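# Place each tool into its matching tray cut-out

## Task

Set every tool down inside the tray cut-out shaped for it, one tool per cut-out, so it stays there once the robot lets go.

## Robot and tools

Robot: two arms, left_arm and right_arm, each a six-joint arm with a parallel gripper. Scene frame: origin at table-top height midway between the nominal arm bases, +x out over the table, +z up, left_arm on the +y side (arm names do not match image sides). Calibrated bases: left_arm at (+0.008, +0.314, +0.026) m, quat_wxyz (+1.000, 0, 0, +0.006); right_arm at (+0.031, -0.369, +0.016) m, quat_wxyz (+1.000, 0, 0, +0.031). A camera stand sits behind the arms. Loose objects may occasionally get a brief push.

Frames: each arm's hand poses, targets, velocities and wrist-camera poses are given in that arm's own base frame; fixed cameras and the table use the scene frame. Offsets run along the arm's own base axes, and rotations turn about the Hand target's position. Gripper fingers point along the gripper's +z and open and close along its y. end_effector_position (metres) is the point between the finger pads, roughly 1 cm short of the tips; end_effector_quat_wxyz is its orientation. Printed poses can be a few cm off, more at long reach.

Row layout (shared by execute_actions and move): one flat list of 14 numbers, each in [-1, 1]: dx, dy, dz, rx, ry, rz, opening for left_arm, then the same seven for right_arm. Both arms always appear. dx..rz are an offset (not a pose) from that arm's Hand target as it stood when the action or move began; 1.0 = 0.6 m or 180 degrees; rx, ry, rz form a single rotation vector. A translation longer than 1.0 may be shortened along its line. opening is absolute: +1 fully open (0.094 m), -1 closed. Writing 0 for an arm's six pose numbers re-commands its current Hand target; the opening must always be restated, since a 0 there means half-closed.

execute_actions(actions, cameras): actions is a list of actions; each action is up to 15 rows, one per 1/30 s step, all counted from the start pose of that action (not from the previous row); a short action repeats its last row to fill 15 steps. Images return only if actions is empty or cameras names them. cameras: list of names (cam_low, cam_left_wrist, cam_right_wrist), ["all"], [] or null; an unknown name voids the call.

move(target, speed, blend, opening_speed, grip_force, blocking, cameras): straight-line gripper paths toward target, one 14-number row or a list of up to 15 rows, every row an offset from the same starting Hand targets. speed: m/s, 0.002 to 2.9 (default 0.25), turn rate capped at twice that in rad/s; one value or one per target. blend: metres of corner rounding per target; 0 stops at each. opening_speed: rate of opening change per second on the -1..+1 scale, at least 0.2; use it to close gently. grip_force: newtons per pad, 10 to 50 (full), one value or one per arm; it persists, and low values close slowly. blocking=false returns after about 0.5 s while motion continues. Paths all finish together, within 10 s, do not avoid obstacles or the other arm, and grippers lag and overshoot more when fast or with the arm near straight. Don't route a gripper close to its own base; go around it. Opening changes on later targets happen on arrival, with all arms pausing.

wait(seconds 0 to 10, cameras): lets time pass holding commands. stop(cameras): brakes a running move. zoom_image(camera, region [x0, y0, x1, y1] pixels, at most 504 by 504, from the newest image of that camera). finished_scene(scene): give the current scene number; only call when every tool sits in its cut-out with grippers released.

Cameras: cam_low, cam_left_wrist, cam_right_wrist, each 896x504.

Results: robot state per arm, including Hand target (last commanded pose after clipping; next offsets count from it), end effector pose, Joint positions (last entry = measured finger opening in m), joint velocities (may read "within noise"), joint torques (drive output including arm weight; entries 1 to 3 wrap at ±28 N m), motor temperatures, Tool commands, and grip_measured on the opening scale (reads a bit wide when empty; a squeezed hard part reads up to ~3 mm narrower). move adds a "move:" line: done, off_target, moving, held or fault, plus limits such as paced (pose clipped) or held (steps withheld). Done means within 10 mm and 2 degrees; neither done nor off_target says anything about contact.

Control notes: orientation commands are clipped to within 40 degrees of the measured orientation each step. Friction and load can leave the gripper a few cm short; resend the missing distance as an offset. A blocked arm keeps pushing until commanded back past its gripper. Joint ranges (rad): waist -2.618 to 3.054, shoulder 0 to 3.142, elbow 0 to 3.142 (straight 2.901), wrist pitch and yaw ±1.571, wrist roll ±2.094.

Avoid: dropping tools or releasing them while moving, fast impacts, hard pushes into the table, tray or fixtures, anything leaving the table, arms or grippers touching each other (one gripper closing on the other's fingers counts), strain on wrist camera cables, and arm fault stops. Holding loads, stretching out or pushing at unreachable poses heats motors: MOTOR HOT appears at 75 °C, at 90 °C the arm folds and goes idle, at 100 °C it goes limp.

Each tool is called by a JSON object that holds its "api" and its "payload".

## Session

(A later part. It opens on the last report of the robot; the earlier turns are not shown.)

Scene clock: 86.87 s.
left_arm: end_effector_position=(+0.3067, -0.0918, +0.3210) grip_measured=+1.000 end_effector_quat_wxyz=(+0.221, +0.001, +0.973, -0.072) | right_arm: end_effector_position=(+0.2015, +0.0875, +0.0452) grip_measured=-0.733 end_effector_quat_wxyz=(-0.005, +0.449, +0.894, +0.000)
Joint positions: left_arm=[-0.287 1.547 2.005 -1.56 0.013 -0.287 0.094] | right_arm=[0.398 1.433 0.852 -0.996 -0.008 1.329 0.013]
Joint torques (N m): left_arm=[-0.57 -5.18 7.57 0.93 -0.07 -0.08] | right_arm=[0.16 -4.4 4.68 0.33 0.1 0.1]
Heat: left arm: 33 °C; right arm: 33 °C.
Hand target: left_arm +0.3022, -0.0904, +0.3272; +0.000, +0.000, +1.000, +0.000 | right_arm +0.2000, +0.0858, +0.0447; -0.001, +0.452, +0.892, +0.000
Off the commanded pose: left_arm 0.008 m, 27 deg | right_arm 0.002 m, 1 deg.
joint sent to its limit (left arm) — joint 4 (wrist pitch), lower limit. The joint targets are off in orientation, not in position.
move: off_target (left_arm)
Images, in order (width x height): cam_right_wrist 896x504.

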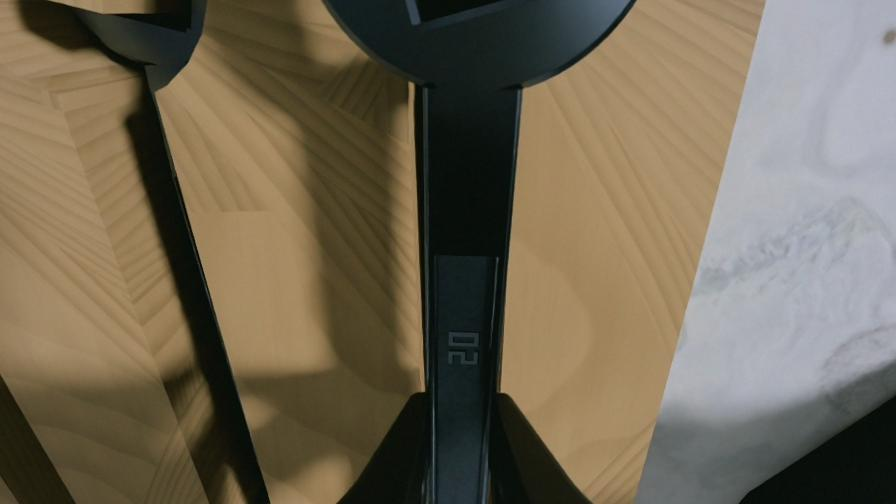

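{"api": "move", "payload": {"target": [0,0,0,0,0,0,1,0.0005,0.0003,-0.006,0,0,0.0045,-0.98], "cameras": ["cam_right_wrist"], "speed": 0.05}}

{"api": "zoom_image", "payload": {"camera": "cam_right_wrist", "region": [300, 0, 650, 400]}}

Scene clock: 87.93 s.
left_arm: end_effector_position=(+0.3067, -0.0918, +0.3210) grip_measured=+1.000 end_effector_quat_wxyz=(+0.221, +0.001, +0.973, -0.072) | right_arm: end_effector_position=(+0.2022, +0.0878, +0.0429) grip_measured=-0.733 end_effector_quat_wxyz=(-0.003, +0.448, +0.894, +0.003)
Joint positions: left_arm=[-0.287 1.547 2.005 -1.56 0.013 -0.287 0.094] | right_arm=[0.398 1.433 0.842 -0.98 -0.008 1.328 0.013]
Joint torques (N m): left_arm=[-0.57 -5.16 7.65 0.97 -0.08 -0.09] | right_arm=[0.18 -3.9 4.7 0.32 0.1 -0.03]
Heat: left arm: 33 °C; right arm: 33 °C.
Hand target: left_arm +0.3022, -0.0904, +0.3272; +0.000, +0.000, +1.000, +0.000 | right_arm +0.2005, +0.0860, +0.0411; -0.001, +0.445, +0.895, +0.000
Off the commanded pose: left_arm 0.008 m, 27 deg | right_arm 0.003 m, 1 deg.
joint sent to its limit (left arm) — joint 4 (wrist pitch), lower limit. The joint targets are off in orientation, not in position.
move: off_target (left_arm)
Images, in order (width x height): cam_right_wrist 896x504.

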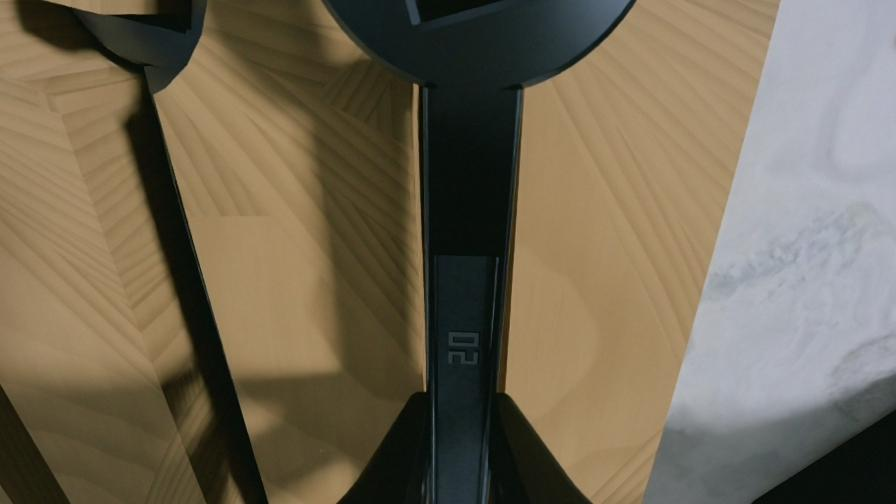

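Scaled by 1.260 from the camera's 896x504 image, which has a finer 1280x720 frame.

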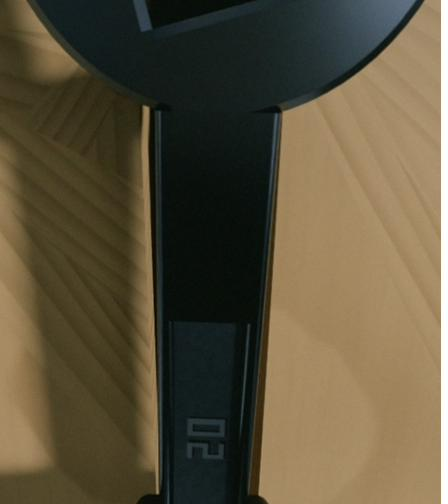

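{"api": "move", "payload": {"target": [0,0,0,0,0,0,1,0,0,-0.0083,0,0,0,-0.98], "cameras": ["cam_right_wrist"], "speed": 0.04}}

{"api": "zoom_image", "payload": {"camera": "cam_right_wrist", "region": [300, 0, 650, 400]}}

Scene clock: 88.97 s.
left_arm: end_effector_position=(+0.3067, -0.0918, +0.3210) grip_measured=+1.000 end_effector_quat_wxyz=(+0.221, +0.001, +0.973, -0.072) | right_arm: end_effector_position=(+0.2027, +0.0880, +0.0395) grip_measured=-0.733 end_effector_quat_wxyz=(-0.001, +0.448, +0.894, +0.006)
Joint positions: left_arm=[-0.287 1.547 2.005 -1.56 0.013 -0.287 0.094] | right_arm=[0.398 1.433 0.828 -0.958 -0.008 1.328 0.013]
Joint torques (N m): left_arm=[-0.64 -5.12 7.54 0.94 -0.08 -0.1] | right_arm=[0.18 -3.36 4.67 0.34 0.1 -0.03]
Heat: left arm: 33 °C; right arm: 33 °C.
Hand target: left_arm +0.3022, -0.0904, +0.3272; +0.000, +0.000, +1.000, +0.000 | right_arm +0.2004, +0.0860, +0.0361; -0.001, +0.445, +0.895, +0.000
Off the commanded pose: left_arm 0.008 m, 27 deg | right_arm 0.005 m, 1 deg.
joint sent to its limit (left arm) — joint 4 (wrist pitch), lower limit. The joint targets are off in orientation, not in position.
move: off_target (left_arm)
Images, in order (width x height): cam_right_wrist 896x504.

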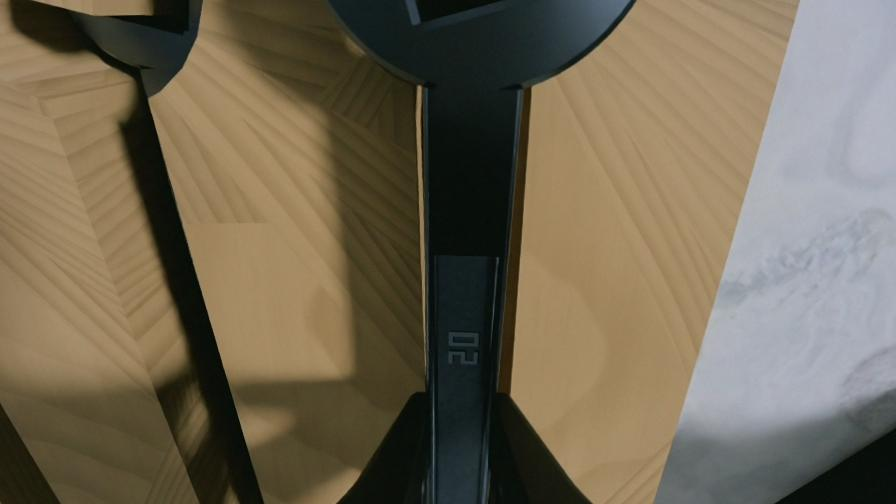

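Scaled by 1.260 from the camera's 896x504 image, which has a finer 1280x720 frame.

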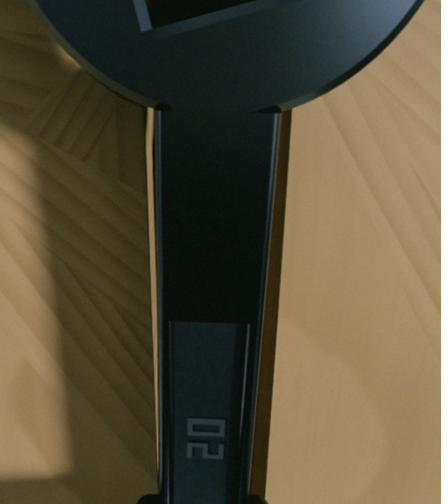

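{"api": "move", "payload": {"target": [[0,0,0,0,0,0,1,0.0027,-0.006,0.02,0,0,0,-0.98],[0,0,0,0,0,0,1,0.0027,-0.0032,0.004,0,0,0,-0.98]], "cameras": ["cam_right_wrist"], "speed": 0.05}}

{"api": "zoom_image", "payload": {"camera": "cam_right_wrist", "region": [300, 0, 650, 400]}}

Scene clock: 90.73 s.
left_arm: end_effector_position=(+0.3067, -0.0918, +0.3210) grip_measured=+1.000 end_effector_quat_wxyz=(+0.221, +0.001, +0.973, -0.072) | right_arm: end_effector_position=(+0.2011, +0.0854, +0.0395) grip_measured=-0.733 end_effector_quat_wxyz=(-0.004, +0.444, +0.896, +0.002)
Joint positions: left_arm=[-0.287 1.547 2.005 -1.56 0.013 -0.287 0.094] | right_arm=[0.39 1.433 0.828 -0.968 -0.008 1.311 0.013]
Joint torques (N m): left_arm=[-0.59 -5.18 7.6 0.95 -0.09 -0.1] | right_arm=[-0.02 -3.4 5.38 0.32 0.09 0.04]
Heat: left arm: 33 °C; right arm: 33 °C.
Hand target: left_arm +0.3022, -0.0904, +0.3272; +0.000, +0.000, +1.000, +0.000 | right_arm +0.2020, +0.0840, +0.0385; -0.001, +0.445, +0.895, +0.000
Off the commanded pose: left_arm 0.008 m, 27 deg | right_arm 0.002 m, 0 deg.
joint sent to its limit (left arm) — joint 4 (wrist pitch), lower limit. The joint targets are off in orientation, not in position.
move: off_target (left_arm)
Images, in order (width x height): cam_right_wrist 896x504.

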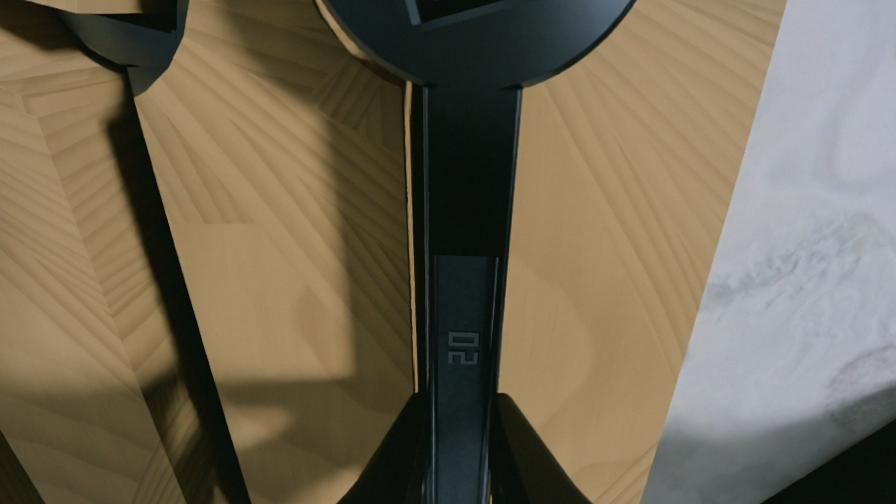

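Scaled by 1.260 from the camera's 896x504 image, which has a finer 1280x720 frame.

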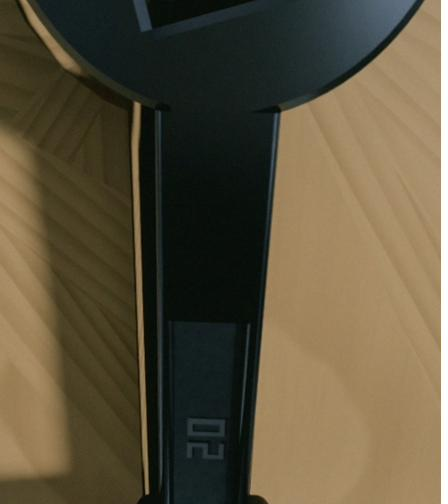

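{"api": "move", "payload": {"target": [0,0,0,0,0,0,1,0.006,0.0035,0.0,0,0,0,-0.98], "cameras": ["cam_right_wrist"], "speed": 0.05}}

{"api": "zoom_image", "payload": {"camera": "cam_right_wrist", "region": [300, 0, 650, 400]}}

Scene clock: 92.20 s.
left_arm: end_effector_position=(+0.3067, -0.0918, +0.3210) grip_measured=+1.000 end_effector_quat_wxyz=(+0.221, +0.001, +0.973, -0.072) | right_arm: end_effector_position=(+0.2011, +0.0854, +0.0376) grip_measured=-0.733 end_effector_quat_wxyz=(-0.006, +0.444, +0.896, -0.001)
Joint positions: left_arm=[-0.287 1.547 2.005 -1.56 0.013 -0.287 0.094] | right_arm=[0.39 1.443 0.828 -0.965 -0.008 1.311 0.013]
Joint torques (N m): left_arm=[-0.58 -5.22 7.61 0.95 -0.05 -0.08] | right_arm=[0.17 -3.02 6.5 0.3 0.1 0.07]
Heat: left arm: 33 °C; right arm: 33 °C.
Hand target: left_arm +0.3022, -0.0904, +0.3272; +0.000, +0.000, +1.000, +0.000 | right_arm +0.2056, +0.0862, +0.0385; -0.001, +0.445, +0.895, +0.000
Off the commanded pose: left_arm 0.008 m, 27 deg | right_arm 0.005 m, 1 deg.
joint sent to its limit (left arm) — joint 4 (wrist pitch), lower limit. The joint targets are off in orientation, not in position.
move: off_target (left_arm)
Images, in order (width x height): cam_right_wrist 896x504.

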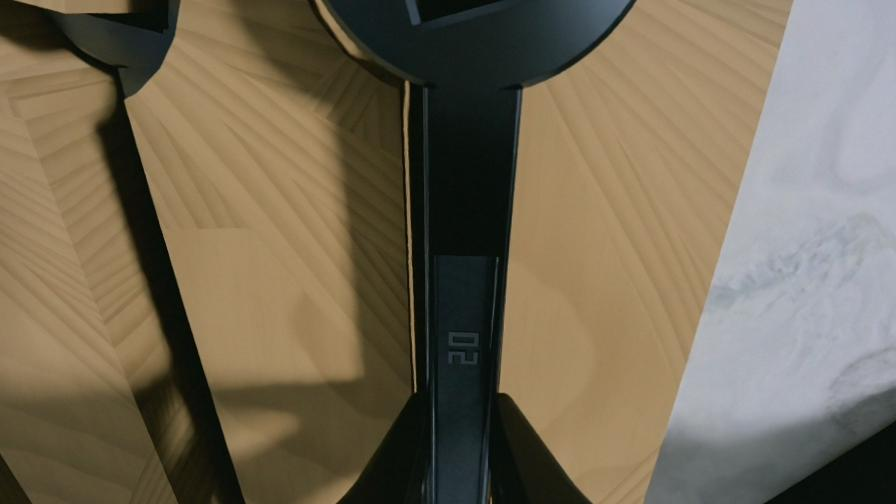

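Scaled by 1.260 from the camera's 896x504 image, which has a finer 1280x720 frame.

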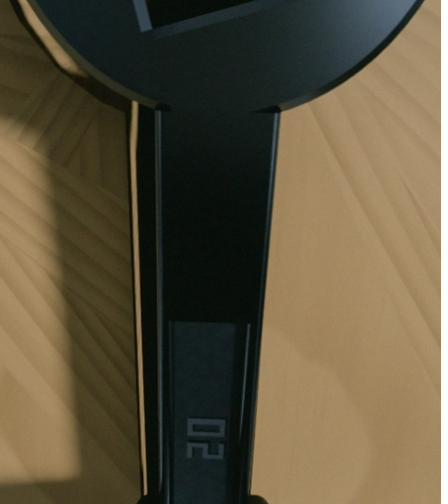

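{"api": "move", "payload": {"target": [[0,0,0,0,0,0,1,0,0,0.02,0,0,0,-0.98]], "cameras": ["cam_right_wrist"], "speed": 0.05}}

Scene clock: 93.37 s.
left_arm: end_effector_position=(+0.3067, -0.0918, +0.3210) grip_measured=+1.000 end_effector_quat_wxyz=(+0.221, +0.001, +0.973, -0.072) | right_arm: end_effector_position=(+0.1963, +0.0834, +0.0400) grip_measured=-0.733 end_effector_quat_wxyz=(-0.014, +0.444, +0.896, -0.010)
Joint positions: left_arm=[-0.287 1.547 2.005 -1.56 0.013 -0.287 0.094] | right_arm=[0.39 1.443 0.837 -0.999 -0.008 1.311 0.013]
Joint torques (N m): left_arm=[-0.65 -5.14 7.6 0.96 -0.04 -0.07] | right_arm=[0.17 -4.25 8.59 0.08 0.1 0.07]
Heat: left arm: 33 °C; right arm: 33 °C.
Hand target: left_arm +0.3022, -0.0904, +0.3272; +0.000, +0.000, +1.000, +0.000 | right_arm +0.2057, +0.0862, +0.0505; -0.001, +0.445, +0.895, +0.000
Off the commanded pose: left_arm 0.008 m, 27 deg | right_arm 0.014 m, 2 deg.
joint sent to its limit (left arm) — joint 4 (wrist pitch), lower limit. The joint targets are off in orientation, not in position.
move: off_target (left_arm, right_arm)
Images, in order (width x height): cam_right_wrist 896x504.

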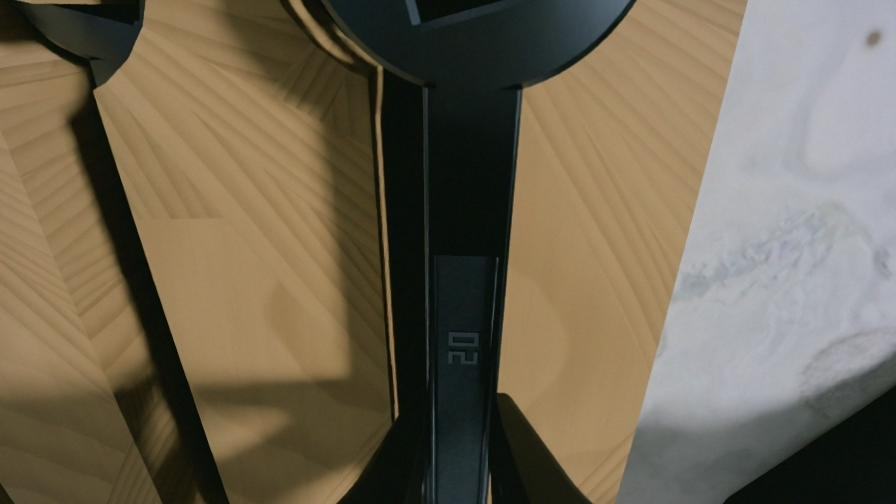

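{"api": "move", "payload": {"target": [[0,0,0,0,0,0,1,0.003,0.004,0.05,0,0,0,-0.98],[0,0,0,0,0,0,1,-0.006,0.0,-0.008,0,0,0,-0.98]], "cameras": ["cam_right_wrist"], "speed": 0.08}}

{"api": "zoom_image", "payload": {"camera": "cam_right_wrist", "region": [300, 0, 650, 400]}}

Scene clock: 95.63 s.
left_arm: end_effector_position=(+0.3067, -0.0918, +0.3210) grip_measured=+1.000 end_effector_quat_wxyz=(+0.221, +0.001, +0.973, -0.072) | right_arm: end_effector_position=(+0.2031, +0.0867, +0.0451) grip_measured=-0.733 end_effector_quat_wxyz=(-0.007, +0.445, +0.896, -0.001)
Joint positions: left_arm=[-0.287 1.547 2.005 -1.56 0.013 -0.287 0.094] | right_arm=[0.392 1.443 0.86 -0.999 -0.008 1.314 0.013]
Joint torques (N m): left_arm=[-0.54 -5.08 7.61 0.95 -0.07 -0.08] | right_arm=[0.5 -4.75 4.79 0.31 0.09 0.1]
Heat: left arm: 33 °C; right arm: 32 °C.
Hand target: left_arm +0.3022, -0.0904, +0.3272; +0.000, +0.000, +1.000, +0.000 | right_arm +0.2020, +0.0861, +0.0457; -0.001, +0.445, +0.895, +0.000
Off the commanded pose: left_arm 0.008 m, 27 deg | right_arm 0.001 m, 1 deg.
joint sent to its limit (left arm) — joint 4 (wrist pitch), lower limit. The joint targets are off in orientation, not in position.
move: off_target (left_arm)
Images, in order (width x height): cam_right_wrist 896x504.

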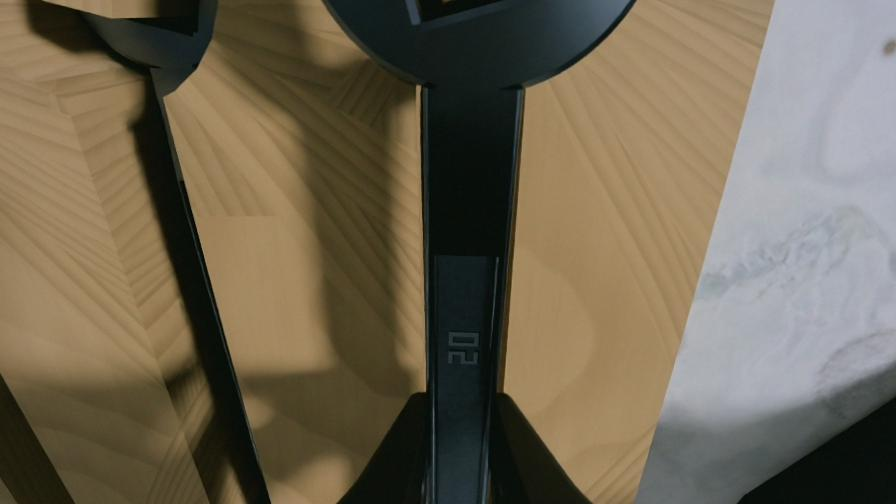

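Scaled by 1.260 from the camera's 896x504 image, which has a finer 1280x720 frame.

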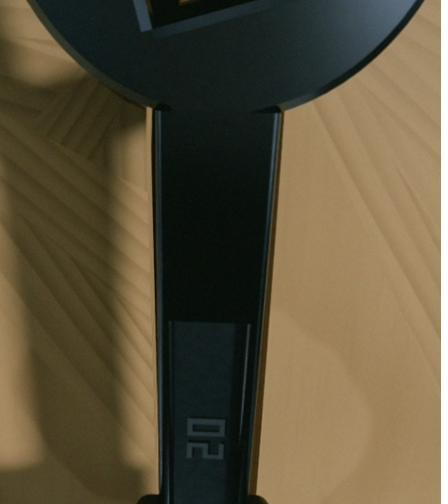

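{"api": "move", "payload": {"target": [[0,0,0,0,0,0,1,0.001,-0.0013,-0.012,0,0,0,-0.98]], "cameras": ["cam_right_wrist"], "speed": 0.08}}

{"api": "zoom_image", "payload": {"camera": "cam_right_wrist", "region": [300, 0, 650, 400]}}

Scene clock: 96.70 s.
left_arm: end_effector_position=(+0.3067, -0.0918, +0.3210) grip_measured=+1.000 end_effector_quat_wxyz=(+0.221, +0.001, +0.973, -0.072) | right_arm: end_effector_position=(+0.2044, +0.0872, +0.0406) grip_measured=-0.733 end_effector_quat_wxyz=(-0.003, +0.445, +0.896, +0.003)
Joint positions: left_arm=[-0.287 1.547 2.005 -1.56 0.013 -0.287 0.094] | right_arm=[0.392 1.443 0.84 -0.968 -0.008 1.314 0.013]
Joint torques (N m): left_arm=[-0.59 -5.14 7.57 0.95 -0.09 -0.08] | right_arm=[0.17 -3.86 4.68 0.32 0.1 0.05]
Heat: left arm: 33 °C; right arm: 32 °C.
Hand target: left_arm +0.3022, -0.0904, +0.3272; +0.000, +0.000, +1.000, +0.000 | right_arm +0.2026, +0.0854, +0.0385; -0.001, +0.445, +0.895, +0.000
Off the commanded pose: left_arm 0.008 m, 27 deg | right_arm 0.003 m, 0 deg.
joint sent to its limit (left arm) — joint 4 (wrist pitch), lower limit. The joint targets are off in orientation, not in position.
move: off_target (left_arm)
Images, in order (width x height): cam_right_wrist 896x504.

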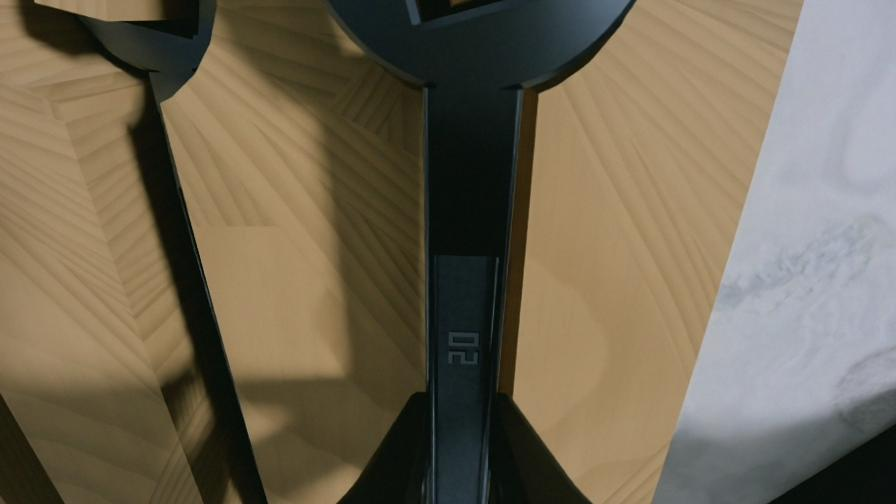

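Scaled by 1.260 from the camera's 896x504 image, which has a finer 1280x720 frame.

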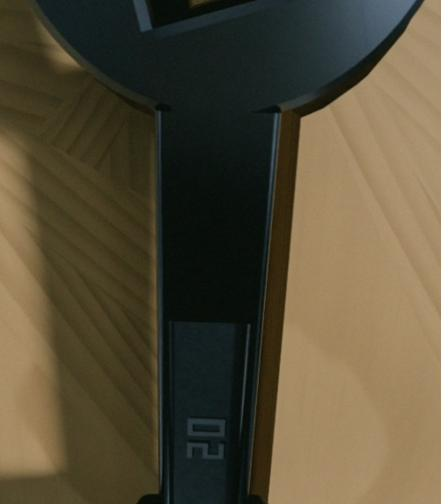

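{"api": "move", "payload": {"target": [[0,0,0,0,0,0,1,-0.001,-0.0035,0.004,0,0,0,-0.98],[0,0,0,0,0,0,1,-0.0025,-0.0005,-0.007,0,0,0,-0.98]], "cameras": ["cam_right_wrist"], "speed": 0.08}}

{"api": "zoom_image", "payload": {"camera": "cam_right_wrist", "region": [300, 0, 650, 400]}}

Scene clock: 98.33 s.
left_arm: end_effector_position=(+0.3067, -0.0918, +0.3210) grip_measured=+1.000 end_effector_quat_wxyz=(+0.221, +0.001, +0.973, -0.072) | right_arm: end_effector_position=(+0.2028, +0.0866, +0.0363) grip_measured=-0.733 end_effector_quat_wxyz=(-0.003, +0.444, +0.896, +0.003)
Joint positions: left_arm=[-0.287 1.547 2.005 -1.56 0.013 -0.287 0.094] | right_arm=[0.392 1.443 0.822 -0.949 -0.008 1.313 0.013]
Joint torques (N m): left_arm=[-0.65 -5.09 7.64 0.95 -0.1 -0.09] | right_arm=[0.27 -3.79 4.74 0.34 0.1 0.07]
Heat: left arm: 33 °C; right arm: 32 °C.
Hand target: left_arm +0.3022, -0.0904, +0.3272; +0.000, +0.000, +1.000, +0.000 | right_arm +0.2011, +0.0851, +0.0343; -0.001, +0.445, +0.895, +0.000
Off the commanded pose: left_arm 0.008 m, 27 deg | right_arm 0.003 m, 0 deg.
joint sent to its limit (left arm) — joint 4 (wrist pitch), lower limit. The joint targets are off in orientation, not in position.
move: off_target (left_arm)
Images, in order (width x height): cam_right_wrist 896x504.

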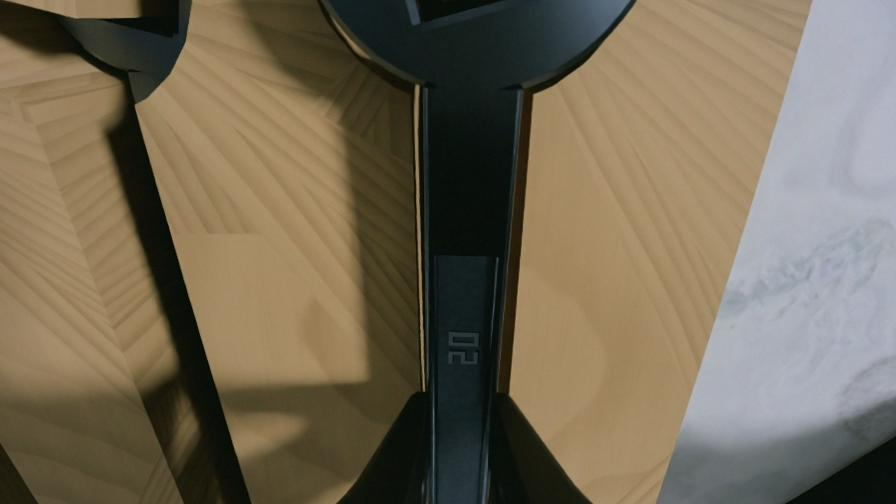

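Scaled by 1.260 from the camera's 896x504 image, which has a finer 1280x720 frame.

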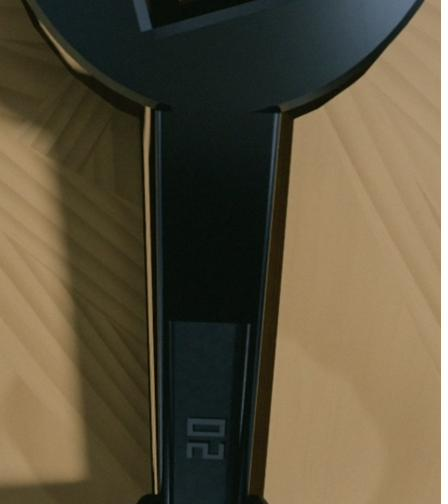

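{"api": "move", "payload": {"target": [[0,0,0,0,0,0,1,-0.0008,-0.0003,-0.0083,0,0,0,-0.98]], "cameras": ["cam_right_wrist"], "speed": 0.05}}

{"api": "move", "payload": {"target": [[0,0,0,0,0,0,1,-0.0008,-0.0003,-0.0083,0,0,0,-0.98]], "cameras": ["cam_right_wrist"], "speed": 0.05}}

Scene clock: 99.37 s.
left_arm: end_effector_position=(+0.3067, -0.0918, +0.3210) grip_measured=+1.000 end_effector_quat_wxyz=(+0.221, +0.001, +0.973, -0.072) | right_arm: end_effector_position=(+0.2030, +0.0867, +0.0327) grip_measured=-0.733 end_effector_quat_wxyz=(-0.001, +0.444, +0.896, +0.006)
Joint positions: left_arm=[-0.287 1.547 2.005 -1.56 0.013 -0.287 0.094] | right_arm=[0.392 1.443 0.807 -0.928 -0.008 1.313 0.013]
Joint torques (N m): left_arm=[-0.61 -5.16 7.56 0.95 -0.07 -0.12] | right_arm=[0.28 -3.34 4.63 0.35 0.09 0.07]
Heat: left arm: 33 °C; right arm: 32 °C.
Hand target: left_arm +0.3022, -0.0904, +0.3272; +0.000, +0.000, +1.000, +0.000 | right_arm +0.2006, +0.0849, +0.0293; -0.001, +0.445, +0.895, +0.000
Off the commanded pose: left_arm 0.008 m, 27 deg | right_arm 0.005 m, 1 deg.
joint sent to its limit (left arm) — joint 4 (wrist pitch), lower limit. The joint targets are off in orientation, not in position.
move: off_target (left_arm)
Images, in order (width x height): cam_right_wrist 896x504.

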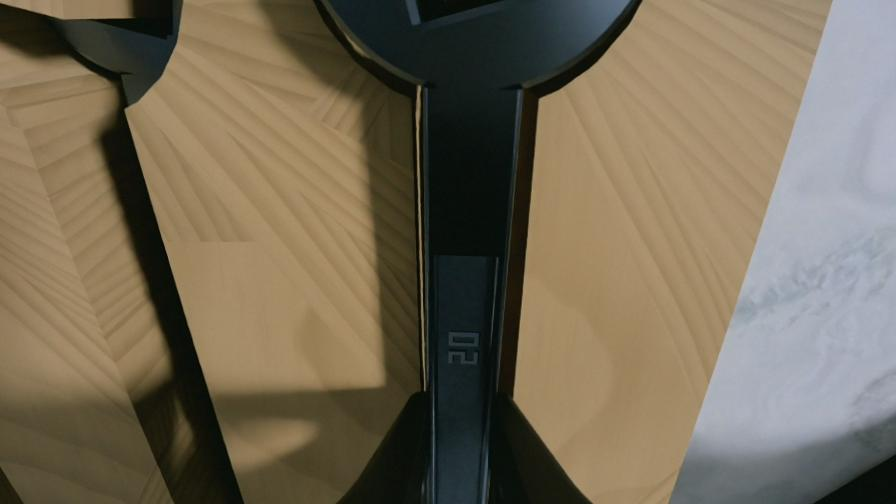

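Scene clock: 100.07 s.
left_arm: end_effector_position=(+0.3067, -0.0918, +0.3210) grip_measured=+1.000 end_effector_quat_wxyz=(+0.221, +0.001, +0.973, -0.072) | right_arm: end_effector_position=(+0.2027, +0.0865, +0.0306) grip_measured=-0.733 end_effector_quat_wxyz=(+0.000, +0.444, +0.896, +0.007)
Joint positions: left_arm=[-0.287 1.547 2.005 -1.56 0.013 -0.287 0.094] | right_arm=[0.392 1.443 0.798 -0.916 -0.008 1.313 0.013]
Joint torques (N m): left_arm=[-0.59 -5.19 7.56 0.95 -0.08 -0.08] | right_arm=[0.28 -2.88 4.14 0.47 0.1 0.07]
Heat: left arm: 33 °C; right arm: 32 °C.
Hand target: left_arm +0.3022, -0.0904, +0.3272; +0.000, +0.000, +1.000, +0.000 | right_arm +0.2002, +0.0847, +0.0243; -0.001, +0.445, +0.895, +0.000
Off the commanded pose: left_arm 0.008 m, 27 deg | right_arm 0.007 m, 1 deg.
joint sent to its limit (left arm) — joint 4 (wrist pitch), lower limit. The joint targets are off in orientation, not in position.
move: off_target (left_arm)
Images, in order (width x height): cam_right_wrist 896x504.

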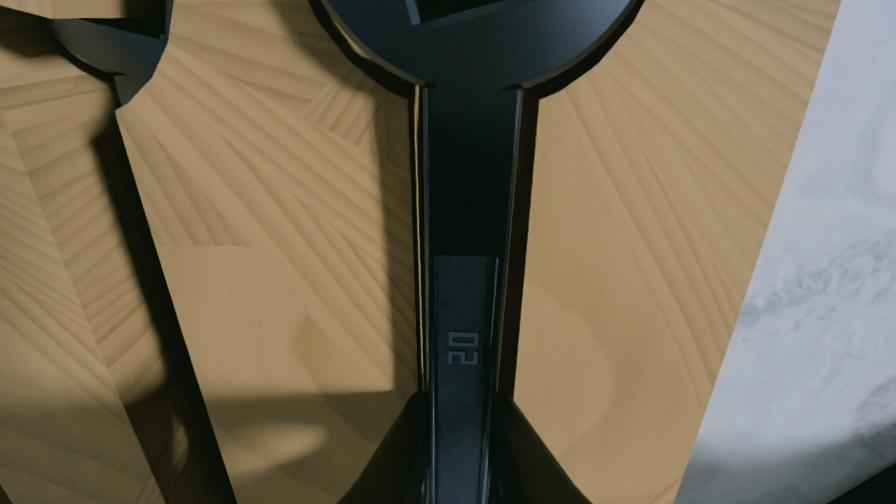

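{"api": "move", "payload": {"target": [[0,0,0,0,0,0,1,0.003,0.002,0.008,0,0,0,-0.98],[0,0,0,0,0,0,1,0.003,0.002,0.008,0,0,0,-0.56],[0,0,0,0,0,0,1,0.003,0.002,0.2,0,0,0,-0.56]], "cameras": ["cam_right_wrist"], "speed": 0.08, "opening_speed": 0.5}}

Scene clock: 104.13 s.
left_arm: end_effector_position=(+0.3067, -0.0918, +0.3210) grip_measured=+1.000 end_effector_quat_wxyz=(+0.221, +0.001, +0.973, -0.072) | right_arm: end_effector_position=(+0.1979, +0.0846, +0.1322) grip_measured=-0.561 end_effector_quat_wxyz=(-0.017, +0.445, +0.895, -0.013)
Joint positions: left_arm=[-0.287 1.547 2.005 -1.56 0.013 -0.287 0.094] | right_arm=[0.392 1.396 1.171 -1.39 -0.008 1.314 0.021]
Joint torques (N m): left_arm=[-0.59 -5.18 7.61 0.95 -0.07 -0.1] | right_arm=[0.43 -5.09 8.35 0.09 0.1 0.09]
Heat: left arm: 34 °C; right arm: 31 °C.
Hand target: left_arm +0.3022, -0.0904, +0.3272; +0.000, +0.000, +1.000, +0.000 | right_arm +0.2020, +0.0859, +0.1443; -0.001, +0.445, +0.895, +0.000
Off the commanded pose: left_arm 0.008 m, 27 deg | right_arm 0.013 m, 2 deg.
joint sent to its limit (left arm) — joint 4 (wrist pitch), lower limit. The joint targets are off in orientation, not in position.
move: off_target (left_arm, right_arm)
Images, in order (width x height): cam_right_wrist 896x504.

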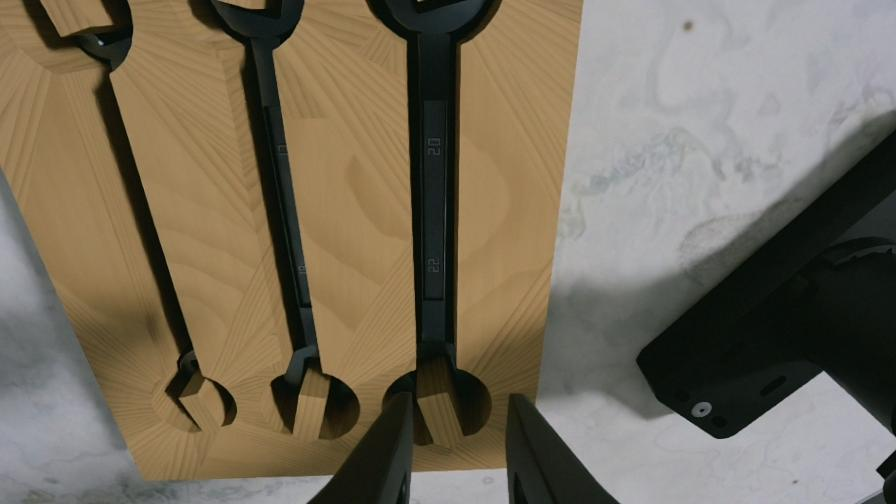

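{"api": "move", "payload": {"target": [0,0,0,0,0,0,1,0.1,-0.13,0.1,0,0,0,-0.56], "cameras": ["cam_right_wrist"]}}

{"api": "move", "payload": {"target": [0,0,0,0,0,0,1,-0.17,0.23,0.02,0,0,0,-0.56], "cameras": ["cam_right_wrist"]}}

Scene clock: 105.70 s.
left_arm: end_effector_position=(+0.3067, -0.0918, +0.3210) grip_measured=+1.000 end_effector_quat_wxyz=(+0.221, +0.001, +0.973, -0.072) | right_arm: end_effector_position=(+0.2577, +0.0097, +0.1999) grip_measured=-0.561 end_effector_quat_wxyz=(+0.023, +0.446, +0.894, +0.016)
Joint positions: left_arm=[-0.287 1.547 2.005 -1.56 0.013 -0.287 0.094] | right_arm=[0.029 1.5 1.534 -1.549 -0.006 0.955 0.021]
Joint torques (N m): left_arm=[-0.61 -5.12 7.64 0.93 -0.07 -0.09] | right_arm=[-0.2 -3.26 8.1 0.31 0.08 -0.03]
Heat: left arm: 34 °C; right arm: 31 °C.
Hand target: left_arm +0.3022, -0.0904, +0.3272; +0.000, +0.000, +1.000, +0.000 | right_arm +0.2620, +0.0079, +0.2043; -0.001, +0.445, +0.895, +0.000
Off the commanded pose: left_arm 0.008 m, 27 deg | right_arm 0.006 m, 3 deg.
joint sent to its limit (left arm) — joint 4 (wrist pitch), lower limit. The joint targets are off in orientation, not in position.
joint sent to its limit (right arm) — joint 4 (wrist pitch), lower limit. The joint targets are off in orientation, not in position.
move: off_target (left_arm, right_arm)
Images, in order (width x height): cam_right_wrist 896x504.

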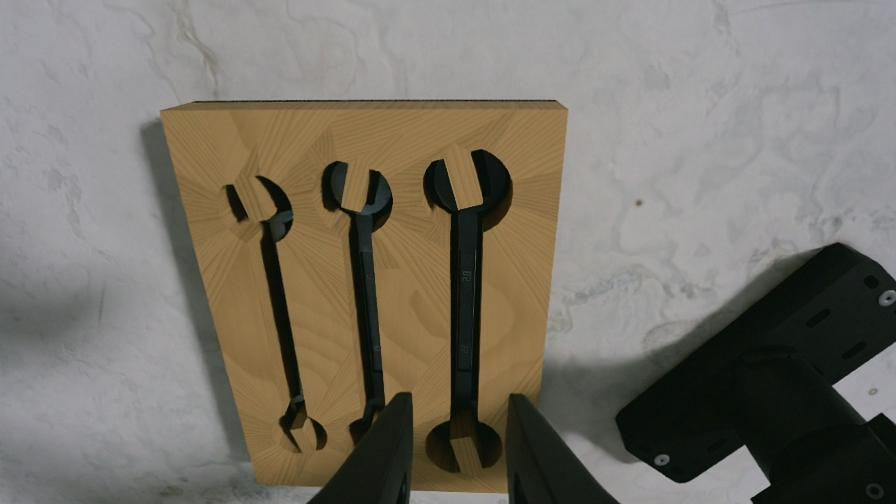

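Scene clock: 107.33 s.
left_arm: end_effector_position=(+0.3067, -0.0918, +0.3210) grip_measured=+1.000 end_effector_quat_wxyz=(+0.221, +0.001, +0.973, -0.072) | right_arm: end_effector_position=(+0.1640, +0.1500, +0.2156) grip_measured=-0.561 end_effector_quat_wxyz=(+0.023, +0.443, +0.894, +0.071)
Joint positions: left_arm=[-0.287 1.547 2.005 -1.56 0.013 -0.287 0.094] | right_arm=[0.729 1.301 1.428 -1.548 -0.009 1.65 0.021]
Joint torques (N m): left_arm=[-0.54 -5.22 7.58 0.94 -0.08 -0.07] | right_arm=[0.44 -3.7 4.88 0.45 0.1 0.11]
Heat: left arm: 34 °C; right arm: 31 °C.
Hand target: left_arm +0.3022, -0.0904, +0.3272; +0.000, +0.000, +1.000, +0.000 | right_arm +0.1600, +0.1459, +0.2163; -0.001, +0.445, +0.895, +0.000
Off the commanded pose: left_arm 0.008 m, 27 deg | right_arm 0.006 m, 9 deg.
joint sent to its limit (left arm) — joint 4 (wrist pitch), lower limit. The joint targets are off in orientation, not in position.
joint sent to its limit (right arm) — joint 4 (wrist pitch), lower limit. The joint targets are off in orientation, not in position.
move: off_target (left_arm, right_arm)
Images, in order (width x height): cam_right_wrist 896x504.

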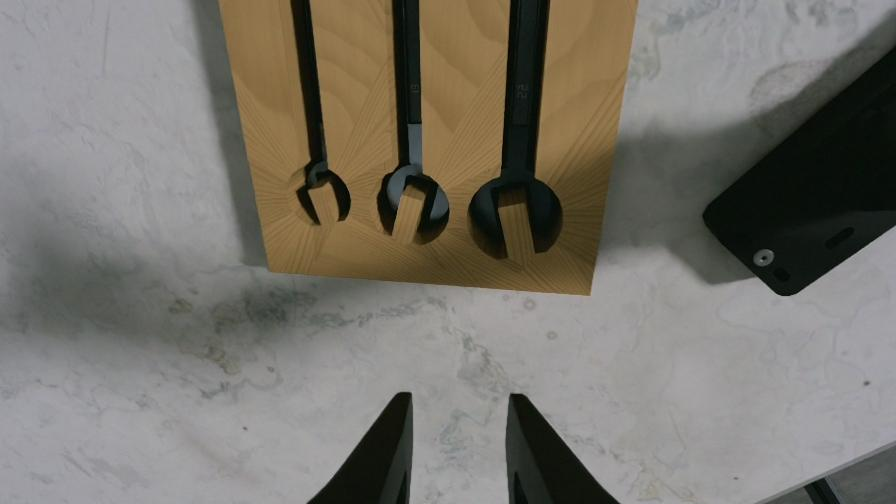

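All seated.

{"api": "finished_scene", "payload": {"scene": 1}}

The scene is finished: the task was done.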